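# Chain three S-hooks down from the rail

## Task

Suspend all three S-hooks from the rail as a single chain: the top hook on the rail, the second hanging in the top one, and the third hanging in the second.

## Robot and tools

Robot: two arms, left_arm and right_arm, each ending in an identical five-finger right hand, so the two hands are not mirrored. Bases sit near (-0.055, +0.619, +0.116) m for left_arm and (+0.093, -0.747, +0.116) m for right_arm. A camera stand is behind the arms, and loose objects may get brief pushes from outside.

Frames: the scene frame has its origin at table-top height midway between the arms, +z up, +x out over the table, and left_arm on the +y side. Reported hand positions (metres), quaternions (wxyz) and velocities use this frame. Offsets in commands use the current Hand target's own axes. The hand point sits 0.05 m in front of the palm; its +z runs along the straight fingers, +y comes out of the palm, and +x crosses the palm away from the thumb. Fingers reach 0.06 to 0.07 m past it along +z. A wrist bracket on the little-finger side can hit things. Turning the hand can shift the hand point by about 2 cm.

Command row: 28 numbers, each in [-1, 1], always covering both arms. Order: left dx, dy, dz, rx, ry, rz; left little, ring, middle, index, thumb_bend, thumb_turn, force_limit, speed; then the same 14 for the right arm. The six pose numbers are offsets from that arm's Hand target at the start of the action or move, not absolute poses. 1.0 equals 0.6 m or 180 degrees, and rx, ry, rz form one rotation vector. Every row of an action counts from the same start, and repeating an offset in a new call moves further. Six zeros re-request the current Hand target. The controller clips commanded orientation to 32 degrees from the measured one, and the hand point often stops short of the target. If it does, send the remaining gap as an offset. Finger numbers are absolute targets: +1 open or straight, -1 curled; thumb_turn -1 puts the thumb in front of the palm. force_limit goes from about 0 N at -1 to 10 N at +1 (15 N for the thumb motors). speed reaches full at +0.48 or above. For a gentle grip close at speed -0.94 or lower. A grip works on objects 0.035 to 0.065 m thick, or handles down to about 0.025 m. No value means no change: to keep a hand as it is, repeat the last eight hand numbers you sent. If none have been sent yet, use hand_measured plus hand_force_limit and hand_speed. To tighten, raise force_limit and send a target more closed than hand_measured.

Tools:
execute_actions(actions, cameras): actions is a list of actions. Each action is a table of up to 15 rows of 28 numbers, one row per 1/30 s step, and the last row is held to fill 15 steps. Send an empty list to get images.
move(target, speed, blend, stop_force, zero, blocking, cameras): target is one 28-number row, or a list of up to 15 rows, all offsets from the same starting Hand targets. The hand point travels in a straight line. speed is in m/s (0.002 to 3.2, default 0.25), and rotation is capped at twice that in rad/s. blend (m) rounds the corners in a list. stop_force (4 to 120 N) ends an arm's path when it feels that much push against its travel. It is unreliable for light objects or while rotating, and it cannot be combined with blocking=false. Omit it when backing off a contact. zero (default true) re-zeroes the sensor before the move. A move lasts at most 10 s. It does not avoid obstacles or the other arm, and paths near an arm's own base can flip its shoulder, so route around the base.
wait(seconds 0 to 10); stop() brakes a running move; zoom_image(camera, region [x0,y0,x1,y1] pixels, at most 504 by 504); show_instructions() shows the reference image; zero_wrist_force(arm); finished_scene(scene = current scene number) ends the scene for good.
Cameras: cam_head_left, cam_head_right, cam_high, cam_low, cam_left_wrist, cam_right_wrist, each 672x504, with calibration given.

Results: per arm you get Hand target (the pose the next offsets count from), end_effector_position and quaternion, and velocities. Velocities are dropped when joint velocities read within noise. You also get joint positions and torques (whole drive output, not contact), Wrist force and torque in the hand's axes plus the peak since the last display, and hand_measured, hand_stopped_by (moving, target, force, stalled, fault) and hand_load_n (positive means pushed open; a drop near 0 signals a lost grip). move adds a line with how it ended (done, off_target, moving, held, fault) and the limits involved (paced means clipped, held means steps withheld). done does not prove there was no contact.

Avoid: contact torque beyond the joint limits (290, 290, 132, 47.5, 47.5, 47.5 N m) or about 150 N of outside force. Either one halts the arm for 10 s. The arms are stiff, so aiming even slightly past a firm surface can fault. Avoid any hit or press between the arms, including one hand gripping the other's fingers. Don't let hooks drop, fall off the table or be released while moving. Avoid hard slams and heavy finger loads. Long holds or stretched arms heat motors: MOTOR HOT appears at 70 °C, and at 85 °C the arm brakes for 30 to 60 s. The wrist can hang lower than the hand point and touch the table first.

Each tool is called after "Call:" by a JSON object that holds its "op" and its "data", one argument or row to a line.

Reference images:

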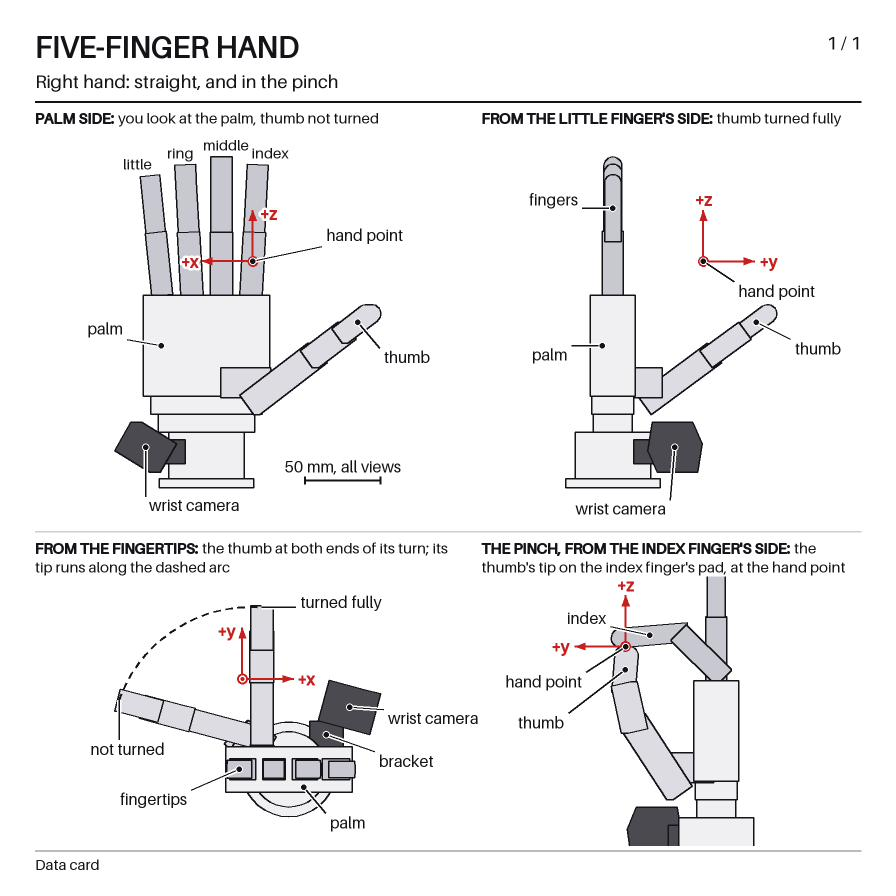

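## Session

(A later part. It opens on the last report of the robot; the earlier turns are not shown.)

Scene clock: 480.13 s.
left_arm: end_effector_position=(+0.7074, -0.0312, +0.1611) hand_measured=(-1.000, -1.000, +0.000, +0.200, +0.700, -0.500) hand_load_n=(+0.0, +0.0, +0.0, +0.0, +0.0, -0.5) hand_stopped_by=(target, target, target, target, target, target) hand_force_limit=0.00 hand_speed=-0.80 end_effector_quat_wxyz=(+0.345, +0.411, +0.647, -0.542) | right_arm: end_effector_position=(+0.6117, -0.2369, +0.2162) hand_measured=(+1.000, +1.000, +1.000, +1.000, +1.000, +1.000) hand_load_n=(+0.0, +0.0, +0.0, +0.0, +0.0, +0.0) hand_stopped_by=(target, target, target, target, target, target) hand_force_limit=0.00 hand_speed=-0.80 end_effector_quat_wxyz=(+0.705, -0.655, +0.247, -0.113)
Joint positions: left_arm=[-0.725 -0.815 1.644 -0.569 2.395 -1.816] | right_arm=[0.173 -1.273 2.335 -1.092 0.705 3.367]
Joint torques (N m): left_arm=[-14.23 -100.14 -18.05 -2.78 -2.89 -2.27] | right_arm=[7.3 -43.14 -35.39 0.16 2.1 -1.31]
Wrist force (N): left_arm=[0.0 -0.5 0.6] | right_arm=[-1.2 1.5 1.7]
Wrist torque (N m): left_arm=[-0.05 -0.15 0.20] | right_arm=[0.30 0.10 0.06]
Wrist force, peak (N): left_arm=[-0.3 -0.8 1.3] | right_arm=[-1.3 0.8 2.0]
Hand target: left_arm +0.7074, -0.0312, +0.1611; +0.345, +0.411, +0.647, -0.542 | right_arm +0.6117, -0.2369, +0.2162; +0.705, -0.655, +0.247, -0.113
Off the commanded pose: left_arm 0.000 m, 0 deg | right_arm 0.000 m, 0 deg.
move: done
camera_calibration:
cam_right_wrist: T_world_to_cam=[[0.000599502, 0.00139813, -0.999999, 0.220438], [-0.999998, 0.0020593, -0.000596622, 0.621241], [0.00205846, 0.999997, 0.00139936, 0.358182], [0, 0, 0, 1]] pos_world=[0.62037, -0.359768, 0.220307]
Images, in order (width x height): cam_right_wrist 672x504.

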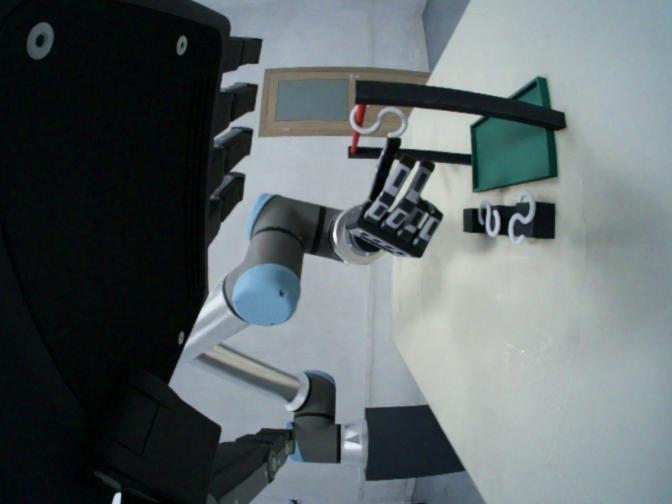

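Call:
{"op": "move", "data": {
  "target": [
    [0.0333,-0.1333,0,0,0,0,-1,-1,0.0,0.2,0.7,-0.5,0.0,-0.8,0,0,0,0,0,0,1,1,1,1,1,1,0,-0.8],
    [0.0622,-0.0353,-0.1298,-0.097,0.4368,0.1155,-1,-1,0.0,0.2,0.7,-0.5,0.0,-0.8,0,0,0,0,0,0,1,1,1,1,1,1,0,-0.8]
  ],
  "speed": [0.1,0.25],
  "blend": [0.02,0],
  "cameras": ["all"]
}}

Scene clock: 499.60 s.
left_arm: end_effector_position=(+0.6723, +0.0498, +0.1502) hand_measured=(-1.000, -1.000, +0.000, +0.200, +0.700, -0.500) hand_load_n=(+0.0, +0.0, +0.0, +0.0, +0.0, +0.0) hand_stopped_by=(target, target, target, target, target, target) hand_force_limit=0.00 hand_speed=-0.80 end_effector_quat_wxyz=(+0.000, +0.707, +0.708, +0.000) | right_arm: end_effector_position=(+0.6117, -0.2369, +0.2162) hand_measured=(+1.000, +1.000, +1.000, +1.000, +1.000, +1.000) hand_load_n=(+0.0, +0.0, +0.0, +0.0, +0.0, -0.5) hand_stopped_by=(target, target, target, target, target, target) hand_force_limit=0.00 hand_speed=-0.80 end_effector_quat_wxyz=(+0.705, -0.655, +0.247, -0.113)
Joint positions: left_arm=[-0.88 -0.717 1.232 1.056 1.571 -0.885] | right_arm=[0.173 -1.273 2.335 -1.092 0.705 3.367]
Joint torques (N m): left_arm=[-11.62 -85.92 -51.93 6.33 -2.82 3.34] | right_arm=[6.4 -45.19 -35.78 -0.25 2.06 -1.49]
Wrist force (N): left_arm=[0.3 -0.7 -0.6] | right_arm=[-1.1 0.8 1.2]
Wrist torque (N m): left_arm=[-0.04 -0.12 -0.12] | right_arm=[0.23 0.09 0.05]
Wrist force, peak (N): left_arm=[-0.1 -1.4 1.2] | right_arm=[-1.6 1.2 1.7]
Hand target: left_arm +0.6723, +0.0498, +0.1502; +0.000, +0.707, +0.708, +0.000 | right_arm +0.6117, -0.2369, +0.2162; +0.705, -0.655, +0.247, -0.113
Off the commanded pose: left_arm 0.000 m, 0 deg | right_arm 0.000 m, 0 deg.
move: done
camera_calibration:
cam_left_wrist: T_world_to_cam=[[0.969793, 0.24214, -0.029476, -0.651985], [0.227341, -0.853427, 0.469018, -0.173544], [0.0884125, -0.461551, -0.882697, 0.207796], [0, 0, 0, 1]] pos_world=[0.653372, 0.105673, 0.245598]
cam_right_wrist: T_world_to_cam=[[0.000599502, 0.00139813, -0.999999, 0.220438], [-0.999998, 0.0020593, -0.000596622, 0.621241], [0.00205846, 0.999997, 0.00139936, 0.358182], [0, 0, 0, 1]] pos_world=[0.62037, -0.359768, 0.220307]

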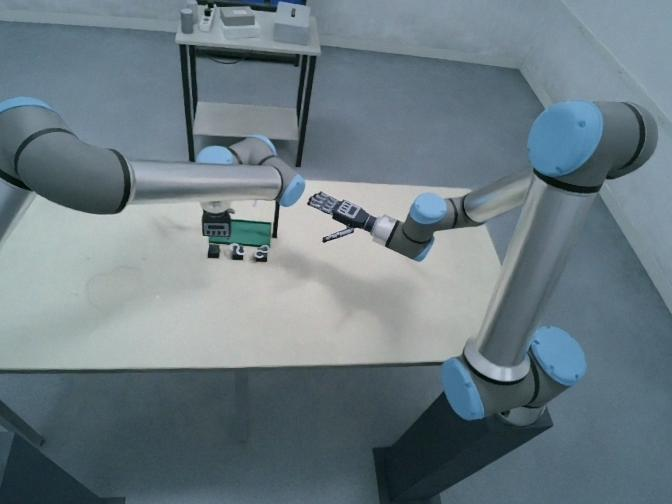

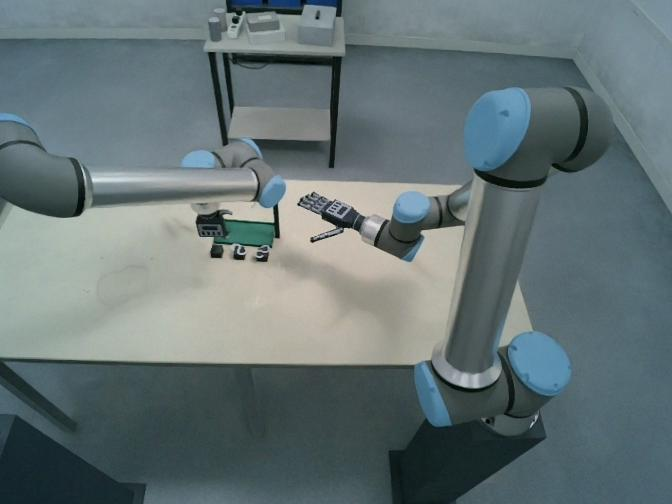

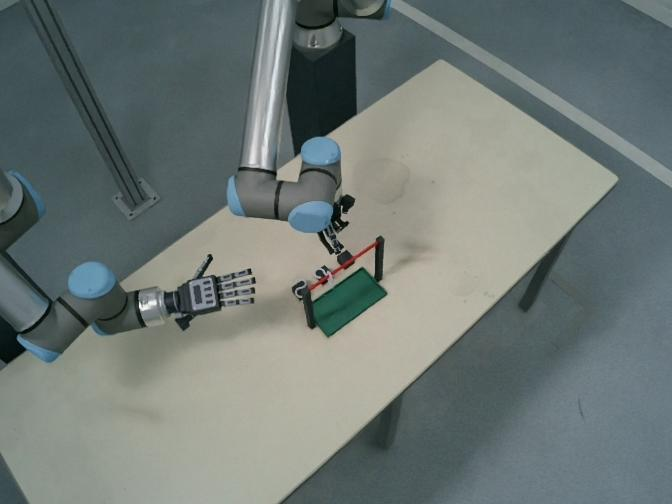

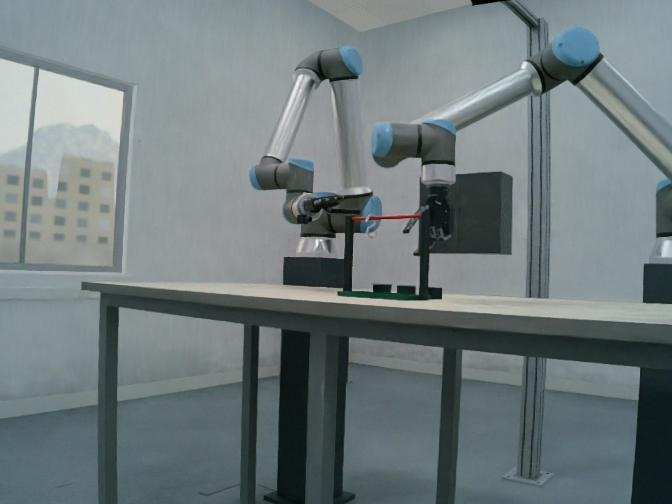

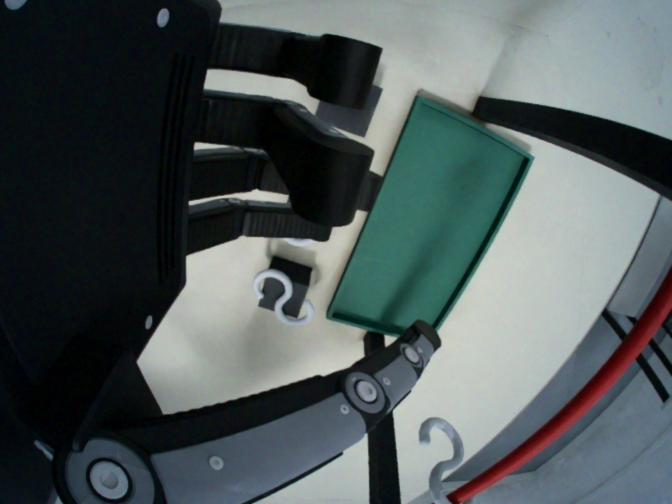

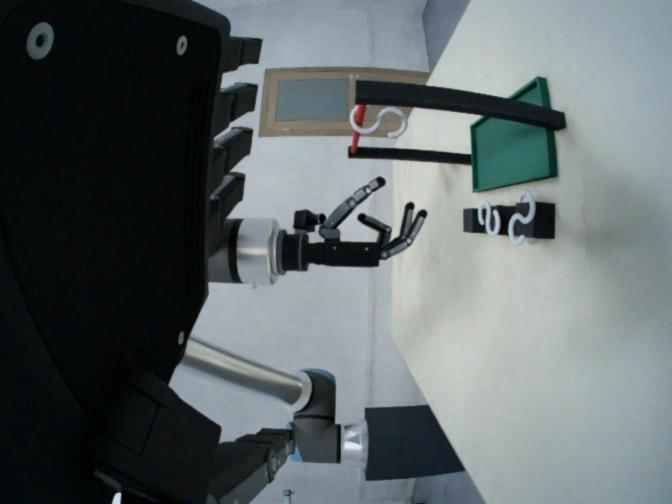

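Call:
{"op": "move", "data": {
  "target": [0.0833,0,0,0,0,0,-1,-1,0.0,0.2,0.7,-0.5,0.0,-0.8,0,0,0,0,0,0,1,1,1,1,1,1,0,-0.8],
  "speed": 0.15,
  "cameras": ["cam_left_wrist"]
}}

Call:
{"op": "zoom_image", "data": {
  "camera": "cam_left_wrist",
  "region": [230, 230, 370, 335]
}}

Scene clock: 505.67 s.
left_arm: end_effector_position=(+0.6722, +0.0997, +0.1502) hand_measured=(-1.000, -1.000, +0.000, +0.200, +0.700, -0.500) hand_load_n=(+0.0, +0.5, +0.5, +0.0, +0.0, +0.0) hand_stopped_by=(target, target, target, target, target, target) hand_force_limit=0.00 hand_speed=-0.80 end_effector_quat_wxyz=(+0.000, +0.707, +0.708, +0.000) | right_arm: end_effector_position=(+0.6117, -0.2369, +0.2162) hand_measured=(+1.000, +1.000, +1.000, +1.000, +1.000, +1.000) hand_load_n=(+0.0, +0.0, +0.0, +0.0, +0.0, -0.5) hand_stopped_by=(target, target, target, target, target, target) hand_force_limit=0.00 hand_speed=-0.80 end_effector_quat_wxyz=(+0.705, -0.655, +0.247, -0.113)
Joint positions: left_arm=[-0.841 -0.762 1.319 1.014 1.571 -0.845] | right_arm=[0.173 -1.273 2.335 -1.092 0.705 3.367]
Joint torques (N m): left_arm=[16.24 -104.12 -20.5 2 -2.72 3.53] | right_arm=[7.33 -44.59 -35.88 -0.14 2.18 -1.62]
Wrist force (N): left_arm=[0.4 -1.1 0.1] | right_arm=[-0.8 1.1 1.5]
Wrist torque (N m): left_arm=[-0.14 -0.11 -0.12] | right_arm=[0.26 0.04 0.08]
Wrist force, peak (N): left_arm=[1.3 -1.1 -0.5] | right_arm=[-1.7 0.9 1.6]
Hand target: left_arm +0.6722, +0.0998, +0.1502; +0.000, +0.707, +0.708, +0.000 | right_arm +0.6117, -0.2369, +0.2162; +0.705, -0.655, +0.247, -0.113
Off the commanded pose: left_arm 0.000 m, 0 deg | right_arm 0.000 m, 0 deg.
move: done
camera_calibration:
cam_left_wrist: T_world_to_cam=[[0.969821, 0.242044, -0.0293651, -0.663977], [0.227224, -0.853562, 0.468829, -0.130876], [0.0884123, -0.461353, -0.882801, 0.230785], [0, 0, 0, 1]] pos_world=[0.653273, 0.155474, 0.245598]
Images, in order (width x height): cam_left_wrist 672x504.

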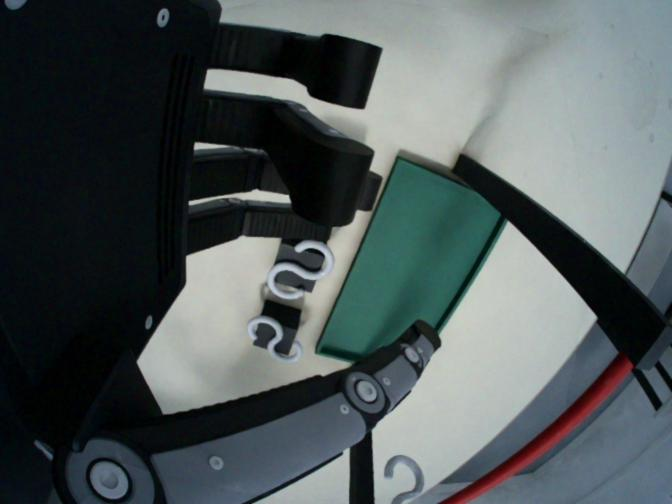

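Scaled by 3.600 from the camera's 672x504 image, which has a finer 960x720 frame.

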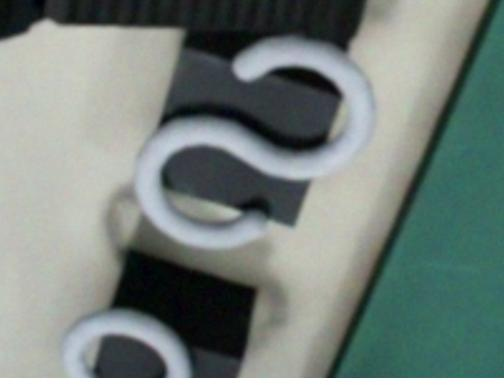

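Call:
{"op": "wait", "data": {
  "seconds": 0.1,
  "cameras": ["cam_low","cam_right_wrist"]
}}

Call:
{"op": "zoom_image", "data": {
  "camera": "cam_low",
  "region": [400, 170, 500, 270]
}}

Call:
{"op": "zoom_image", "data": {
  "camera": "cam_right_wrist",
  "region": [290, 150, 450, 290]
}}

Scene clock: 541.37 s.
left_arm: end_effector_position=(+0.6722, +0.0998, +0.1502) hand_measured=(-1.000, -1.000, +0.000, +0.200, +0.700, -0.500) hand_load_n=(+0.0, +0.0, +0.0, +0.0, -0.5, +0.0) hand_stopped_by=(target, target, target, target, target, target) hand_force_limit=0.00 hand_speed=-0.80 end_effector_quat_wxyz=(+0.000, +0.707, +0.708, +0.000) | right_arm: end_effector_position=(+0.6117, -0.2369, +0.2162) hand_measured=(+1.000, +1.000, +1.000, +1.000, +1.000, +1.000) hand_load_n=(-0.5, +0.0, +0.0, +0.0, +0.0, +0.0) hand_stopped_by=(target, target, target, target, target, target) hand_force_limit=0.00 hand_speed=-0.80 end_effector_quat_wxyz=(+0.705, -0.655, +0.247, -0.113)
Joint positions: left_arm=[-0.841 -0.762 1.32 1.014 1.571 -0.845] | right_arm=[0.173 -1.273 2.335 -1.092 0.705 3.367]
Joint torques (N m): left_arm=[17.37 -105.03 -21.54 1.61 1.26 3.43] | right_arm=[5.73 -45.48 -35.12 -0.2 2.09 -1.32]
Wrist force (N): left_arm=[0.2 -1.0 0.0] | right_arm=[-1.3 1.2 1.2]
Wrist torque (N m): left_arm=[-0.13 -0.09 -0.13] | right_arm=[0.28 0.13 0.05]
Wrist force, peak (N): left_arm=[0.3 -1.2 0.0] | right_arm=[-1.7 1.0 1.6]
Hand target: left_arm +0.6722, +0.0998, +0.1502; +0.000, +0.707, +0.708, +0.000 | right_arm +0.6117, -0.2369, +0.2162; +0.705, -0.655, +0.247, -0.113
Off the commanded pose: left_arm 0.000 m, 0 deg | right_arm 0.000 m, 0 deg.
wait: 0.10 s; at rest from the start
camera_calibration:
cam_right_wrist: T_world_to_cam=[[0.000599502, 0.00139813, -0.999999, 0.220438], [-0.999998, 0.0020593, -0.000596622, 0.621241], [0.00205846, 0.999997, 0.00139936, 0.358182], [0, 0, 0, 1]] pos_world=[0.62037, -0.359768, 0.220307]
Images, in order (width x height): cam_low 672x504, cam_right_wrist 672x504.

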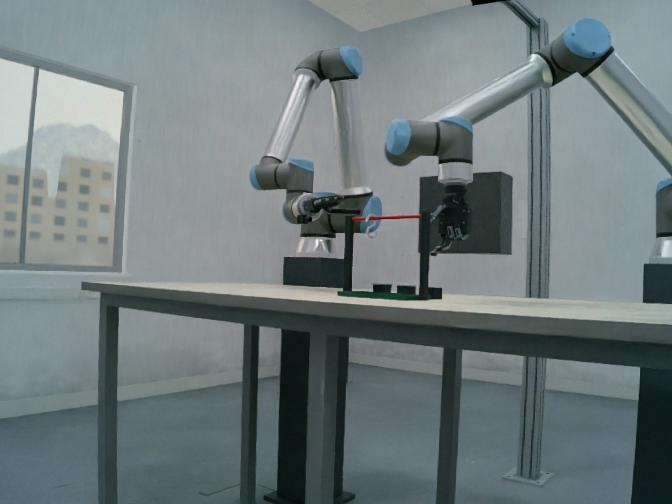

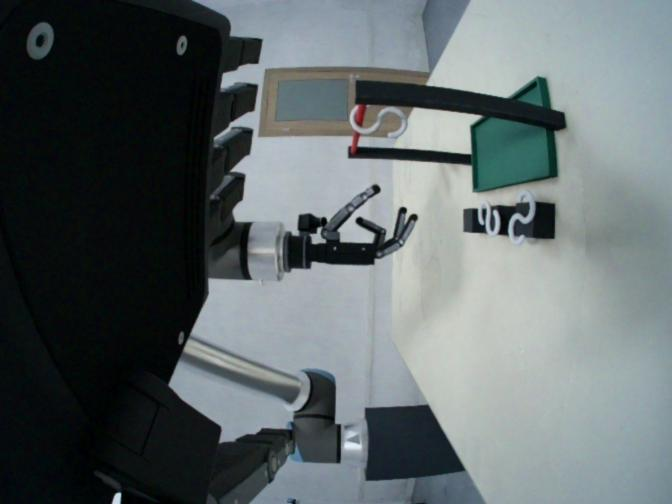

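Scaled by 5.040 from the camera's 672x504 image, which has a finer 960x720 frame.

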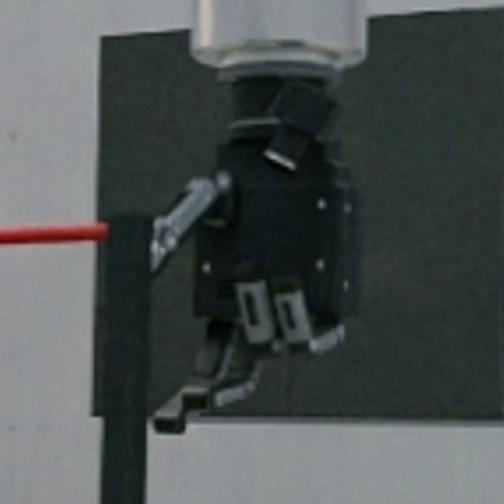

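Scaled by 3.150 from the camera's 672x504 image, which has a finer 960x720 frame.

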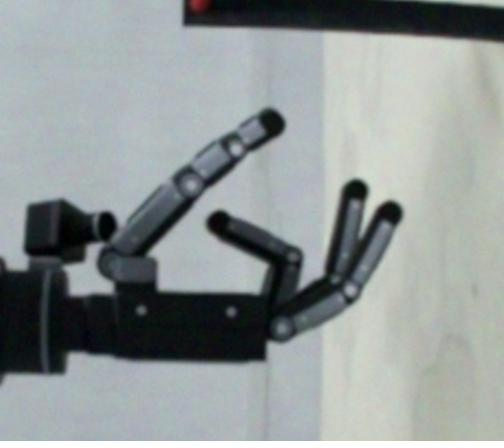

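Call:
{"op": "move", "data": {
  "target": [-0.09183,-0.06367,0.12533,0,0,0,-1,-1,0.0,-0.05,0.6,-0.5,0.0,-0.75,0,0,0,0,0,0,1,1,1,1,1,1,0,-0.8],
  "speed": 0.15,
  "cameras": ["cam_left_wrist","cam_right_wrist"]
}}

Call:
{"op": "zoom_image", "data": {
  "camera": "cam_left_wrist",
  "region": [260, 160, 440, 340]
}}

Scene clock: 554.83 s.
left_arm: end_effector_position=(+0.6341, +0.0448, +0.0752) hand_measured=(-1.000, -1.000, +0.000, -0.050, +0.600, -0.500) hand_load_n=(+0.0, +0.0, +0.0, +0.0, +0.0, +0.0) hand_stopped_by=(target, target, target, target, target, target) hand_force_limit=0.00 hand_speed=-0.75 end_effector_quat_wxyz=(+0.000, +0.707, +0.708, +0.000) | right_arm: end_effector_position=(+0.6117, -0.2369, +0.2162) hand_measured=(+1.000, +1.000, +1.000, +1.000, +1.000, +1.000) hand_load_n=(+0.0, +0.0, +0.0, -0.5, +0.0, +0.0) hand_stopped_by=(target, target, target, target, target, target) hand_force_limit=0.00 hand_speed=-0.80 end_effector_quat_wxyz=(+0.705, -0.655, +0.247, -0.113)
Joint positions: left_arm=[-0.92 -0.685 1.326 0.931 1.571 -0.925] | right_arm=[0.173 -1.273 2.335 -1.092 0.705 3.367]
Joint torques (N m): left_arm=[-11.62 -79.82 -48.04 1.65 -0.68 -2.82] | right_arm=[4.44 -46.48 -34.73 -0.47 1.71 -1.47]
Wrist force (N): left_arm=[0.3 -0.5 -0.1] | right_arm=[-1.1 0.5 1.6]
Wrist torque (N m): left_arm=[-0.07 -0.14 0.12] | right_arm=[0.16 0.08 0.04]
Wrist force, peak (N): left_arm=[1.1 -0.5 -1.1] | right_arm=[-1.4 1.2 1.9]
Hand target: left_arm +0.6341, +0.0447, +0.0751; +0.000, +0.707, +0.708, +0.000 | right_arm +0.6117, -0.2369, +0.2162; +0.705, -0.655, +0.247, -0.113
Off the commanded pose: left_arm 0.000 m, 0 deg | right_arm 0.000 m, 0 deg.
move: done
camera_calibration:
cam_left_wrist: T_world_to_cam=[[0.969802, 0.242104, -0.0295078, -0.61591], [0.227345, -0.853543, 0.468806, -0.13399], [0.0883136, -0.461357, -0.882808, 0.142679], [0, 0, 0, 1]] pos_world=[0.615172, 0.100574, 0.170599]
cam_right_wrist: T_world_to_cam=[[0.000599502, 0.00139813, -0.999999, 0.220438], [-0.999998, 0.0020593, -0.000596622, 0.621241], [0.00205846, 0.999997, 0.00139936, 0.358182], [0, 0, 0, 1]] pos_world=[0.62037, -0.359768, 0.220307]
Images, in order (width x height): cam_left_wrist 672x504, cam_right_wrist 672x504.

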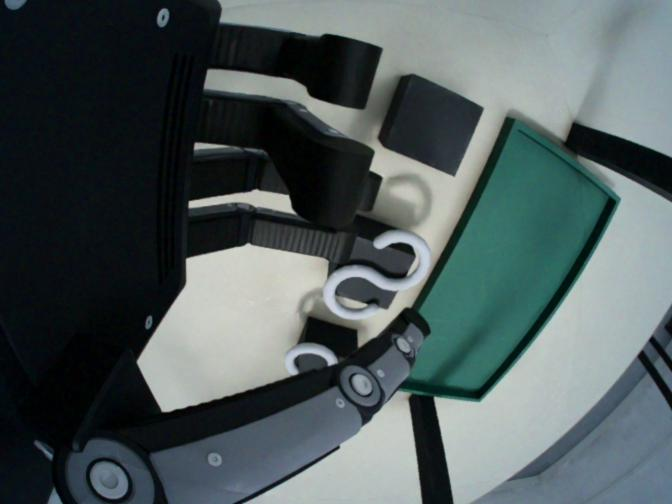

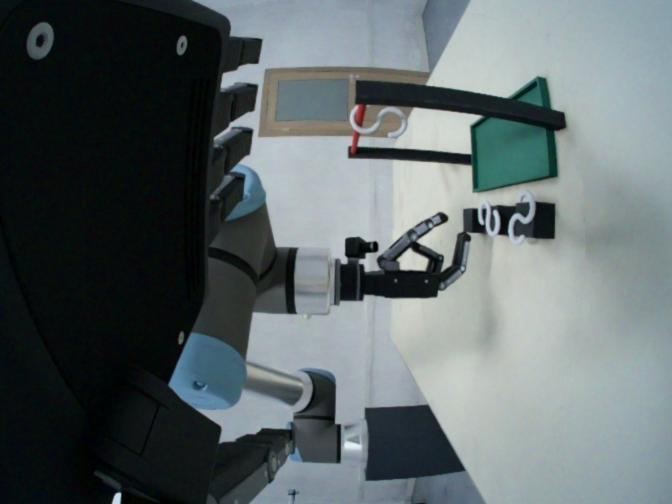

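Scaled by 2.800 from the camera's 672x504 image, which has a finer 960x720 frame.

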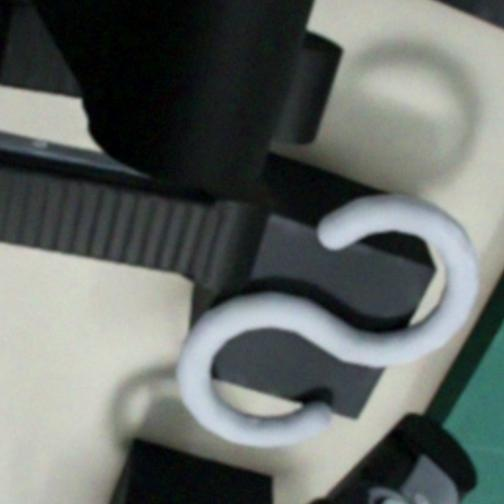

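Call:
{"op": "move", "data": {
  "target": [0.0055,0.0008,0,0,0,0.0372,-1,-1,0.0,-0.05,0.6,-0.5,0.0,-0.75,0,0,0,0,0,0,1,1,1,1,1,1,0,-0.8],
  "speed": 0.1
}}

Call:
{"op": "move", "data": {
  "target": [0,0,0.0653,0,0,0,-1,-1,0.0,-0.05,0.6,-0.5,0.0,-0.75,0,0,0,0,0,0,1,1,1,1,1,1,0,-0.8],
  "speed": 0.06,
  "stop_force": 4,
  "cameras": ["cam_left_wrist","cam_right_wrist","cam_low"]
}}

Call:
{"op": "zoom_image", "data": {
  "camera": "cam_left_wrist",
  "region": [280, 120, 480, 300]
}}

Call:
{"op": "zoom_image", "data": {
  "camera": "cam_right_wrist",
  "region": [420, 170, 560, 300]
}}

Scene clock: 582.87 s.
left_arm: end_effector_position=(+0.6346, +0.0480, +0.0751) hand_measured=(-1.000, -1.000, +0.000, -0.050, +0.600, -0.500) hand_load_n=(+0.0, +0.0, +0.0, +0.0, +0.0, +0.0) hand_stopped_by=(target, target, target, target, target, target) hand_force_limit=0.00 hand_speed=-0.75 end_effector_quat_wxyz=(+0.000, +0.747, +0.665, +0.000) | right_arm: end_effector_position=(+0.6117, -0.2369, +0.2162) hand_measured=(+1.000, +1.000, +1.000, +1.000, +1.000, +1.000) hand_load_n=(-0.5, +0.0, -0.5, +0.0, +0.0, +0.0) hand_stopped_by=(target, target, target, target, target, target) hand_force_limit=0.00 hand_speed=-0.80 end_effector_quat_wxyz=(+0.705, -0.655, +0.247, -0.113)
Joint positions: left_arm=[-0.908 -0.689 1.334 0.926 1.571 -0.796] | right_arm=[0.173 -1.273 2.335 -1.092 0.705 3.367]
Joint torques (N m): left_arm=[17.2 -107.18 -19.41 1.93 2.08 4] | right_arm=[6.43 -45.79 -34.55 -0.14 1.95 -1.66]
Wrist force (N): left_arm=[0.0 -0.1 0.2] | right_arm=[-1.0 1.0 1.6]
Wrist torque (N m): left_arm=[-0.02 -0.10 -0.11] | right_arm=[0.24 0.08 0.06]
Wrist force, peak (N): left_arm=[0.5 -0.8 0.3] | right_arm=[-1.5 1.1 2.0]
Hand target: left_arm +0.6345, +0.0480, +0.0751; +0.000, +0.747, +0.665, +0.000 | right_arm +0.6117, -0.2369, +0.2162; +0.705, -0.655, +0.247, -0.113
Off the commanded pose: left_arm 0.000 m, 0 deg | right_arm 0.000 m, 0 deg.
move: done

Scene clock: 584.57 s.
left_arm: end_effector_position=(+0.6345, +0.0480, +0.0358) hand_measured=(-1.000, -1.000, +0.000, -0.050, +0.600, -0.500) hand_load_n=(+0.0, +0.0, +0.0, +0.0, +0.0, +0.0) hand_stopped_by=(target, target, target, target, target, target) hand_force_limit=0.00 hand_speed=-0.75 end_effector_quat_wxyz=(+0.000, +0.747, +0.665, +0.000) | right_arm: end_effector_position=(+0.6117, -0.2369, +0.2162) hand_measured=(+1.000, +1.000, +1.000, +1.000, +1.000, +1.000) hand_load_n=(+0.0, +0.0, +0.0, +0.0, +0.0, +0.0) hand_stopped_by=(target, target, target, target, target, target) hand_force_limit=0.00 hand_speed=-0.80 end_effector_quat_wxyz=(+0.705, -0.655, +0.247, -0.113)
Joint positions: left_arm=[-0.908 -0.648 1.338 0.882 1.571 -0.796] | right_arm=[0.173 -1.273 2.335 -1.092 0.705 3.367]
Joint torques (N m): left_arm=[11.38 -84.61 -46.17 1.97 3.58 3.4] | right_arm=[5.21 -45.07 -34.31 -0.61 1.9 -1.41]
Wrist force (N): left_arm=[0.2 -0.3 0.3] | right_arm=[-1.1 0.6 1.6]
Wrist torque (N m): left_arm=[-0.08 -0.13 -0.15] | right_arm=[0.17 0.09 0.04]
Wrist force, peak (N): left_arm=[0.1 -0.7 0.8] | right_arm=[-1.4 0.9 2.1]
Hand target: left_arm +0.6345, +0.0480, +0.0359; +0.000, +0.747, +0.665, +0.000 | right_arm +0.6117, -0.2369, +0.2162; +0.705, -0.655, +0.247, -0.113
Off the commanded pose: left_arm 0.000 m, 0 deg | right_arm 0.000 m, 0 deg.
move: done
camera_calibration:
cam_left_wrist: T_world_to_cam=[[0.99142, 0.127349, -0.0294815, -0.626413], [0.126239, -0.874257, 0.468763, -0.047688], [0.0339222, -0.468463, -0.882832, 0.144209], [0, 0, 0, 1]] pos_world=[0.622166, 0.105638, 0.131199]
cam_right_wrist: T_world_to_cam=[[0.000599502, 0.00139813, -0.999999, 0.220438], [-0.999998, 0.0020593, -0.000596622, 0.621241], [0.00205846, 0.999997, 0.00139936, 0.358182], [0, 0, 0, 1]] pos_world=[0.62037, -0.359768, 0.220307]
Images, in order (width x height): cam_low 672x504, cam_left_wrist 672x504, cam_right_wrist 672x504.

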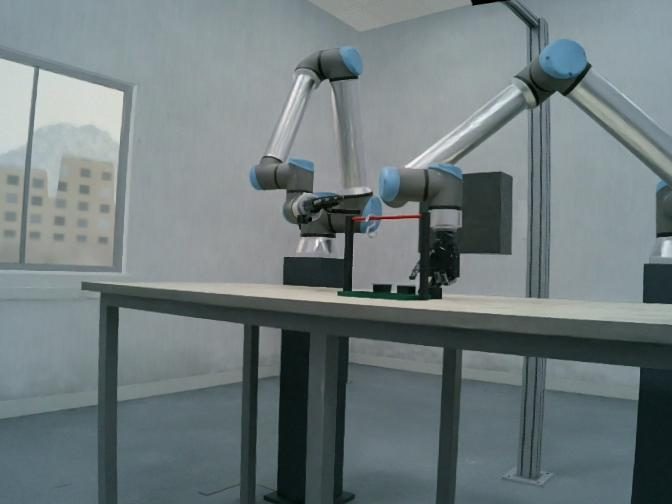

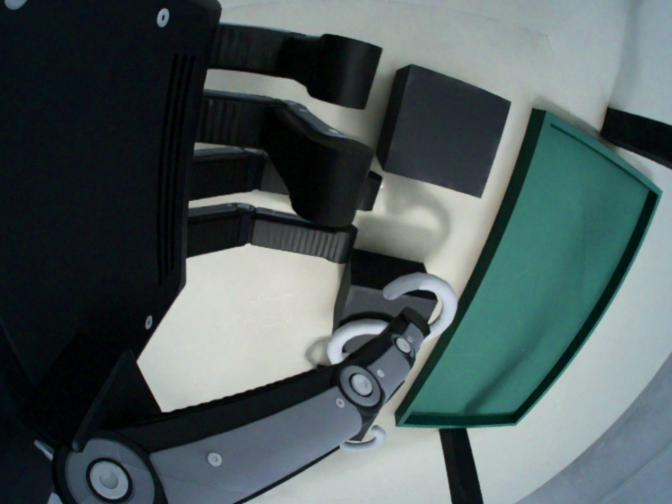

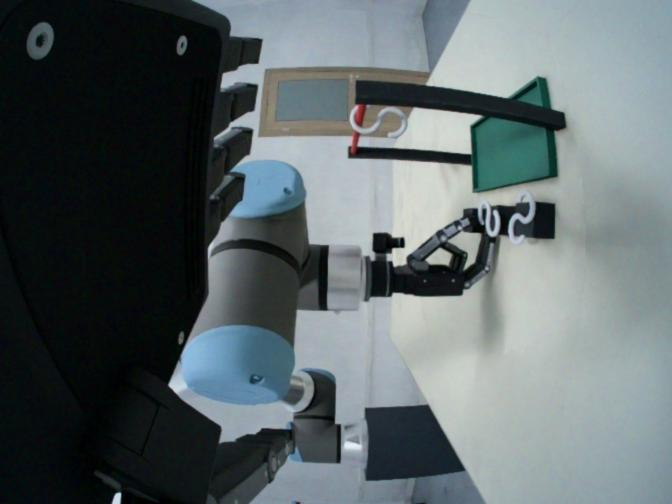

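Scaled by 2.520 from the camera's 672x504 image, which has a finer 960x720 frame.

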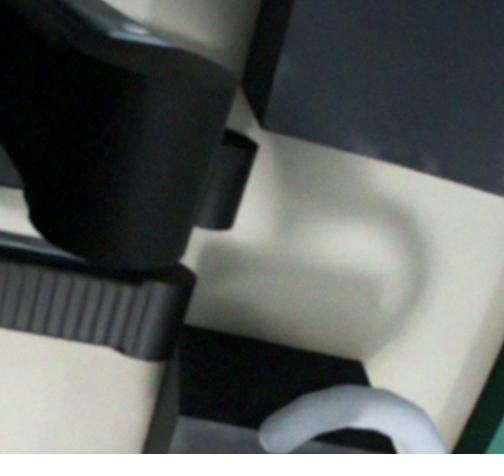

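Scaled by 3.600 from the camera's 672x504 image, which has a finer 960x720 frame.

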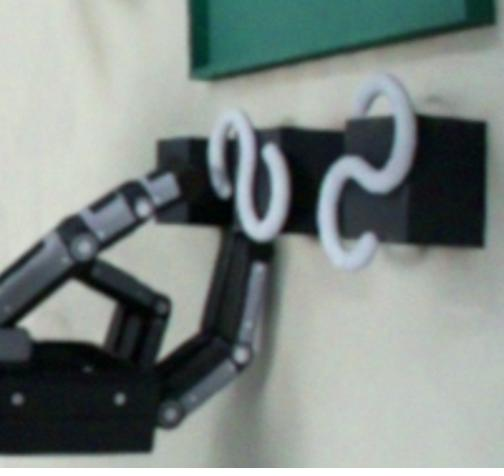

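Call:
{"op": "move", "data": {
  "target": [0.00147,0.0542,0,0,0,0,-1,-1,0.0,-0.05,0.6,-0.5,0.0,-0.75,0,0,0,0,0,0,1,1,1,1,1,1,0,-0.8],
  "speed": 0.025,
  "stop_force": 4,
  "cameras": ["cam_left_wrist","cam_right_wrist"]
}}

Call:
{"op": "zoom_image", "data": {
  "camera": "cam_left_wrist",
  "region": [250, 160, 430, 340]
}}

Call:
{"op": "zoom_image", "data": {
  "camera": "cam_right_wrist",
  "region": [440, 170, 560, 270]
}}

Scene clock: 603.10 s.
left_arm: end_effector_position=(+0.6669, +0.0451, +0.0359) hand_measured=(-1.000, -1.000, +0.000, -0.050, +0.600, -0.500) hand_load_n=(+0.0, +0.0, +0.5, +0.5, +0.0, +0.0) hand_stopped_by=(target, target, target, target, target, target) hand_force_limit=0.00 hand_speed=-0.75 end_effector_quat_wxyz=(+0.000, +0.747, +0.665, +0.000) | right_arm: end_effector_position=(+0.6117, -0.2369, +0.2162) hand_measured=(+1.000, +1.000, +1.000, +1.000, +1.000, +1.000) hand_load_n=(+0.0, -0.5, +0.0, +0.0, +0.5, +0.0) hand_stopped_by=(target, target, target, target, target, target) hand_force_limit=0.00 hand_speed=-0.80 end_effector_quat_wxyz=(+0.705, -0.655, +0.247, -0.113)
Joint positions: left_arm=[-0.88 -0.612 1.261 0.922 1.571 -0.767] | right_arm=[0.173 -1.273 2.335 -1.092 0.705 3.367]
Joint torques (N m): left_arm=[17.24 -87.62 -48.45 6.32 -1.06 3.4] | right_arm=[7.14 -46.53 -34.68 -0.33 1.54 -1.5]
Wrist force (N): left_arm=[0.5 -0.3 -0.4] | right_arm=[-1.1 0.5 1.9]
Wrist torque (N m): left_arm=[-0.04 -0.14 -0.17] | right_arm=[0.15 0.09 0.04]
Wrist force, peak (N): left_arm=[0.7 -0.6 -0.5] | right_arm=[-1.4 1.3 1.6]
Hand target: left_arm +0.6669, +0.0451, +0.0359; +0.000, +0.747, +0.665, +0.000 | right_arm +0.6117, -0.2369, +0.2162; +0.705, -0.655, +0.247, -0.113
Off the commanded pose: left_arm 0.000 m, 0 deg | right_arm 0.000 m, 0 deg.
move: done
camera_calibration:
cam_left_wrist: T_world_to_cam=[[0.991428, 0.127314, -0.0293654, -0.658183], [0.12615, -0.874221, 0.468854, -0.0542706], [0.0340199, -0.468539, -0.882788, 0.141689], [0, 0, 0, 1]] pos_world=[0.654566, 0.102738, 0.131198]
cam_right_wrist: T_world_to_cam=[[0.000599502, 0.00139813, -0.999999, 0.220438], [-0.999998, 0.0020593, -0.000596622, 0.621241], [0.00205846, 0.999997, 0.00139936, 0.358182], [0, 0, 0, 1]] pos_world=[0.62037, -0.359768, 0.220307]
Images, in order (width x height): cam_left_wrist 672x504, cam_right_wrist 672x504.

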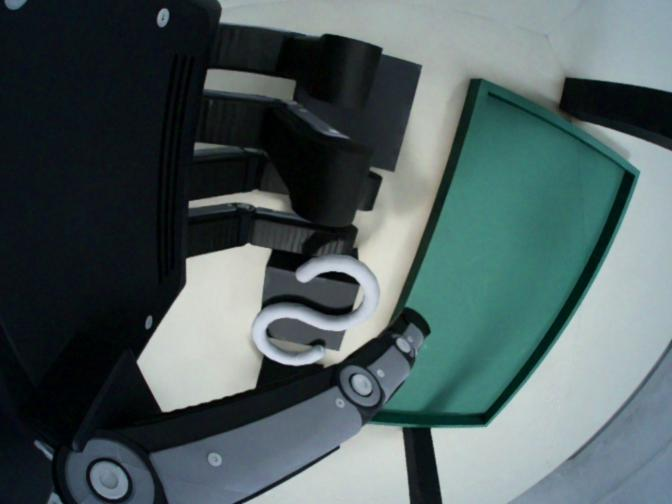

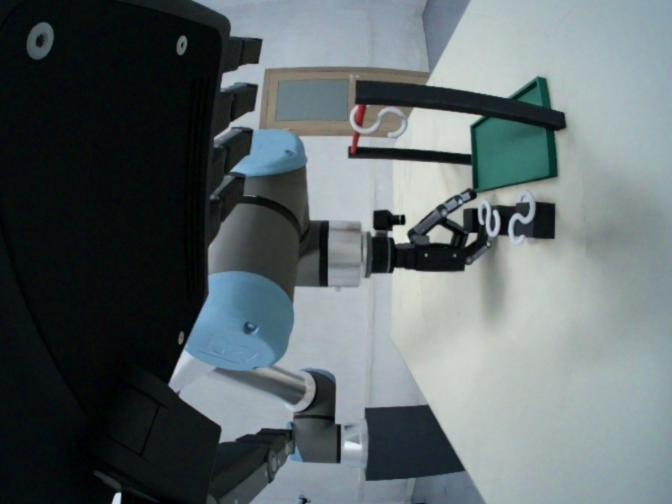

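Scaled by 2.800 from the camera's 672x504 image, which has a finer 960x720 frame.

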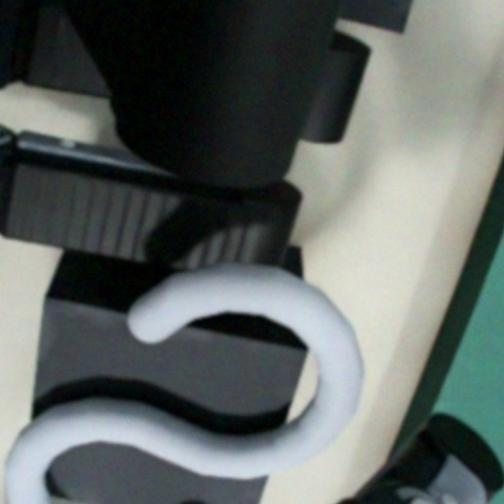

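Scaled by 4.200 from the camera's 672x504 image, which has a finer 960x720 frame.

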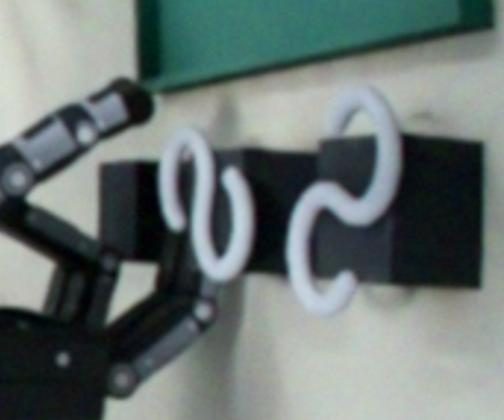

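Call:
{"op": "move", "data": {
  "target": [
    [0,0,-0.0035,0,0,0,-1,-1,0.0,-0.08,0.6,-0.5,0.0,-0.75,0,0,0,0,0,0,1,1,1,1,1,1,0,-0.8],
    [0,0,-0.0035,0,0,0,-1,-1,0.0,-0.08,0.1,-0.5,0.0,-0.75,0,0,0,0,0,0,1,1,1,1,1,1,0,-0.8]
  ],
  "speed": 0.02,
  "cameras": ["cam_left_wrist","cam_right_wrist"]
}}

Call:
{"op": "zoom_image", "data": {
  "camera": "cam_left_wrist",
  "region": [250, 160, 430, 340]
}}

Call:
{"op": "zoom_image", "data": {
  "camera": "cam_right_wrist",
  "region": [440, 170, 560, 270]
}}

Scene clock: 613.17 s.
left_arm: end_effector_position=(+0.6669, +0.0451, +0.0380) hand_measured=(-1.000, -1.000, +0.000, -0.080, +0.100, -0.500) hand_load_n=(+0.0, +0.0, +0.0, +0.0, +0.0, +0.0) hand_stopped_by=(target, target, target, target, target, target) hand_force_limit=0.00 hand_speed=-0.75 end_effector_quat_wxyz=(+0.000, +0.747, +0.665, +0.000) | right_arm: end_effector_position=(+0.6117, -0.2369, +0.2162) hand_measured=(+1.000, +1.000, +1.000, +1.000, +1.000, +1.000) hand_load_n=(+0.0, +0.0, +0.0, +0.0, +0.0, -0.5) hand_stopped_by=(target, target, target, target, target, target) hand_force_limit=0.00 hand_speed=-0.80 end_effector_quat_wxyz=(+0.705, -0.655, +0.247, -0.113)
Joint positions: left_arm=[-0.88 -0.614 1.261 0.925 1.571 -0.767] | right_arm=[0.173 -1.273 2.335 -1.092 0.705 3.367]
Joint torques (N m): left_arm=[18.24 -111.41 -48.25 6.49 -1.26 3.32] | right_arm=[2.88 -47.43 -34.95 -0.39 1.69 -1.46]
Wrist force (N): left_arm=[0.7 -0.5 -0.5] | right_arm=[-1.0 0.7 1.6]
Wrist torque (N m): left_arm=[-0.06 -0.17 -0.16] | right_arm=[0.20 0.08 0.04]
Wrist force, peak (N): left_arm=[0.7 -0.6 -0.6] | right_arm=[-1.6 0.9 2.1]
Hand target: left_arm +0.6669, +0.0451, +0.0380; +0.000, +0.747, +0.665, +0.000 | right_arm +0.6117, -0.2369, +0.2162; +0.705, -0.655, +0.247, -0.113
Off the commanded pose: left_arm 0.000 m, 0 deg | right_arm 0.000 m, 0 deg.
move: done
camera_calibration:
cam_left_wrist: T_world_to_cam=[[0.991428, 0.127314, -0.0293654, -0.658121], [0.12615, -0.874221, 0.468854, -0.0552552], [0.0340199, -0.468539, -0.882788, 0.143542], [0, 0, 0, 1]] pos_world=[0.654566, 0.102738, 0.133298]
cam_right_wrist: T_world_to_cam=[[0.000599502, 0.00139813, -0.999999, 0.220438], [-0.999998, 0.0020593, -0.000596622, 0.621241], [0.00205846, 0.999997, 0.00139936, 0.358182], [0, 0, 0, 1]] pos_world=[0.62037, -0.359768, 0.220307]
Images, in order (width x height): cam_left_wrist 672x504, cam_right_wrist 672x504.

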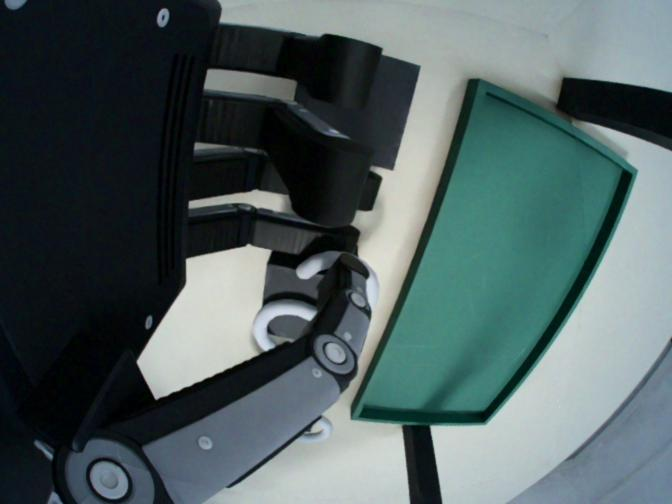

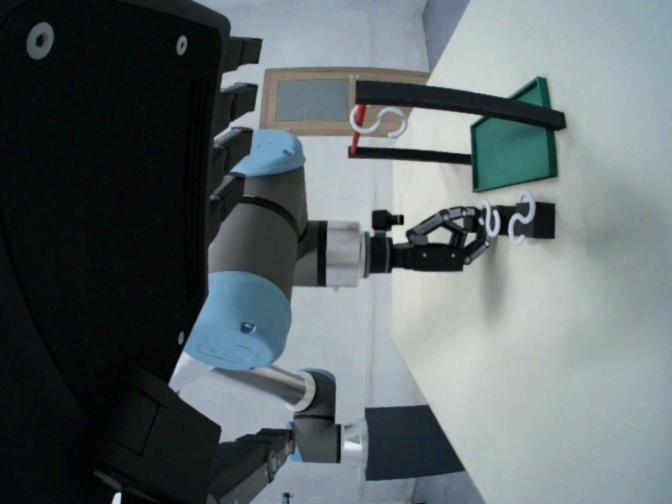

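Scaled by 2.800 from the camera's 672x504 image, which has a finer 960x720 frame.

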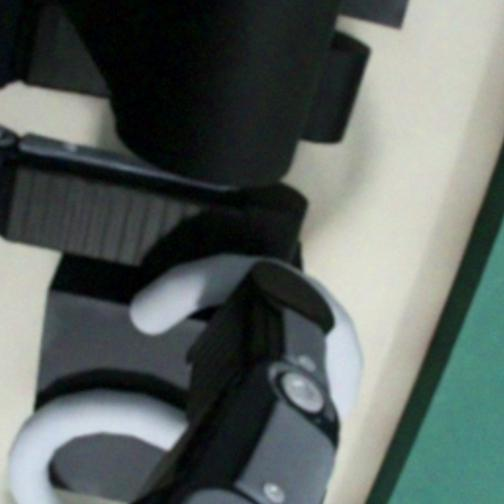

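Scaled by 4.200 from the camera's 672x504 image, which has a finer 960x720 frame.

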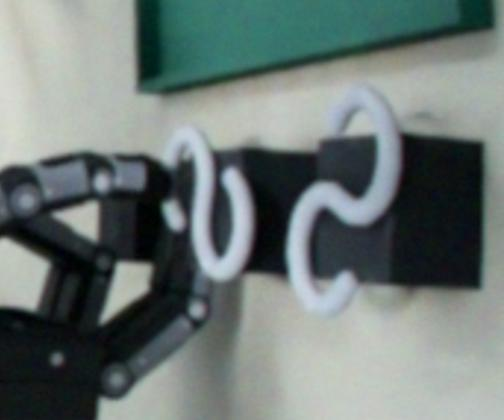

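Call:
{"op": "move", "data": {
  "target": [0,0,0,0,0,0,-1,-1,0.0,-0.4,0.1,-0.5,-0.6,-0.9,0,0,0,0,0,0,1,1,1,1,1,1,0,-0.8],
  "speed": 0.02,
  "cameras": []
}}

Call:
{"op": "move", "data": {
  "target": [0,0,0,0,0,0,-1,-1,0.0,-0.45,-0.1,-0.5,0.0,-0.92,0,0,0,0,0,0,1,1,1,1,1,1,0,-0.8],
  "speed": 0.02,
  "cameras": ["cam_left_wrist","cam_right_wrist"]
}}

Call:
{"op": "zoom_image", "data": {
  "camera": "cam_left_wrist",
  "region": [250, 160, 430, 340]
}}

Call:
{"op": "zoom_image", "data": {
  "camera": "cam_right_wrist",
  "region": [440, 170, 560, 270]
}}

Scene clock: 617.67 s.
left_arm: end_effector_position=(+0.6669, +0.0451, +0.0380) hand_measured=(-1.000, -1.000, +0.000, -0.152, +0.100, -0.500) hand_load_n=(+0.0, +0.0, +0.0, +4.5, +1.5, +0.0) hand_stopped_by=(target, target, target, force, target, target) hand_force_limit=-0.60 hand_speed=-0.90 end_effector_quat_wxyz=(+0.000, +0.747, +0.665, +0.000) | right_arm: end_effector_position=(+0.6117, -0.2369, +0.2162) hand_measured=(+1.000, +1.000, +1.000, +1.000, +1.000, +1.000) hand_load_n=(+0.0, +0.0, +0.0, +0.0, +0.0, -0.5) hand_stopped_by=(target, target, target, target, target, target) hand_force_limit=0.00 hand_speed=-0.80 end_effector_quat_wxyz=(+0.705, -0.655, +0.247, -0.113)
Joint positions: left_arm=[-0.88 -0.614 1.261 0.925 1.571 -0.767] | right_arm=[0.173 -1.273 2.335 -1.092 0.705 3.367]
Joint torques (N m): left_arm=[16.88 -111.31 -47.21 6.27 -1.3 3.45] | right_arm=[5.79 -46.3 -34.25 -0.69 1.8 -1.77]
Wrist force (N): left_arm=[0.7 -0.4 -0.3] | right_arm=[-1.0 0.9 1.6]
Wrist torque (N m): left_arm=[-0.05 -0.17 -0.16] | right_arm=[0.23 0.07 0.06]
Wrist force, peak (N): left_arm=[0.9 -0.5 -0.4] | right_arm=[-1.5 1.1 2.0]
Hand target: left_arm +0.6669, +0.0451, +0.0380; +0.000, +0.747, +0.665, +0.000 | right_arm +0.6117, -0.2369, +0.2162; +0.705, -0.655, +0.247, -0.113
Off the commanded pose: left_arm 0.000 m, 0 deg | right_arm 0.000 m, 0 deg.
move: done
No camera images: "cameras" was empty.

Scene clock: 618.20 s.
left_arm: end_effector_position=(+0.6669, +0.0451, +0.0380) hand_measured=(-1.000, -1.000, +0.000, -0.158, +0.072, -0.500) hand_load_n=(+0.0, +0.0, +0.0, +10.5, +7.5, -0.5) hand_stopped_by=(target, target, target, force, force, target) hand_force_limit=0.00 hand_speed=-0.92 end_effector_quat_wxyz=(+0.000, +0.747, +0.665, +0.000) | right_arm: end_effector_position=(+0.6117, -0.2369, +0.2162) hand_measured=(+1.000, +1.000, +1.000, +1.000, +1.000, +1.000) hand_load_n=(+0.0, +0.0, +0.0, +0.0, -0.5, +0.0) hand_stopped_by=(target, target, target, target, target, target) hand_force_limit=0.00 hand_speed=-0.80 end_effector_quat_wxyz=(+0.705, -0.655, +0.247, -0.113)
Joint positions: left_arm=[-0.88 -0.614 1.261 0.925 1.571 -0.767] | right_arm=[0.173 -1.273 2.335 -1.092 0.705 3.367]
Joint torques (N m): left_arm=[15.51 -110.29 -48.49 6.13 -1.12 3.45] | right_arm=[3.97 -48.51 -33.99 -0.77 1.4 -1.44]
Wrist force (N): left_arm=[0.4 -0.5 0.0] | right_arm=[-1.0 1.3 1.3]
Wrist torque (N m): left_arm=[-0.07 -0.13 -0.17] | right_arm=[0.30 0.09 0.07]
Wrist force, peak (N): left_arm=[0.6 -0.6 -0.5] | right_arm=[-1.5 0.7 1.8]
Hand target: left_arm +0.6669, +0.0451, +0.0380; +0.000, +0.747, +0.665, +0.000 | right_arm +0.6117, -0.2369, +0.2162; +0.705, -0.655, +0.247, -0.113
Off the commanded pose: left_arm 0.000 m, 0 deg | right_arm 0.000 m, 0 deg.
move: done
camera_calibration:
cam_left_wrist: T_world_to_cam=[[0.991428, 0.127314, -0.0293654, -0.658121], [0.12615, -0.874221, 0.468854, -0.0552552], [0.0340199, -0.468539, -0.882788, 0.143542], [0, 0, 0, 1]] pos_world=[0.654566, 0.102738, 0.133298]
cam_right_wrist: T_world_to_cam=[[0.000599502, 0.00139813, -0.999999, 0.220438], [-0.999998, 0.0020593, -0.000596622, 0.621241], [0.00205846, 0.999997, 0.00139936, 0.358182], [0, 0, 0, 1]] pos_world=[0.62037, -0.359768, 0.220307]
Images, in order (width x height): cam_left_wrist 672x504, cam_right_wrist 672x504.

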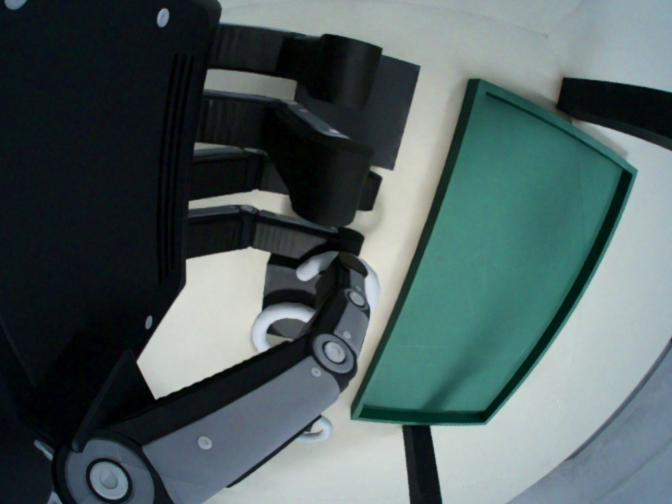

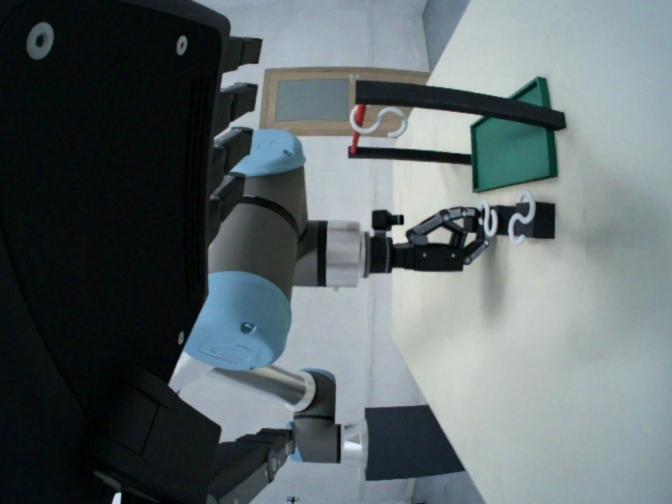

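Scaled by 2.800 from the camera's 672x504 image, which has a finer 960x720 frame.

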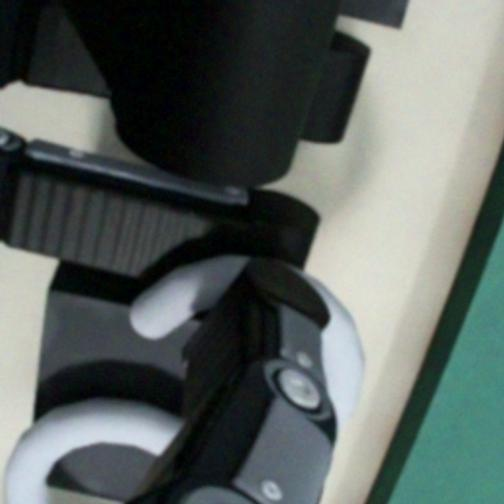

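Scaled by 4.200 from the camera's 672x504 image, which has a finer 960x720 frame.

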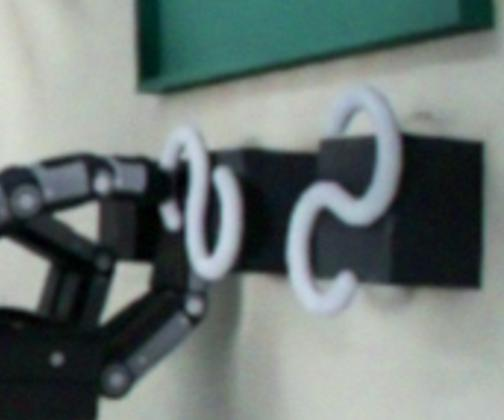

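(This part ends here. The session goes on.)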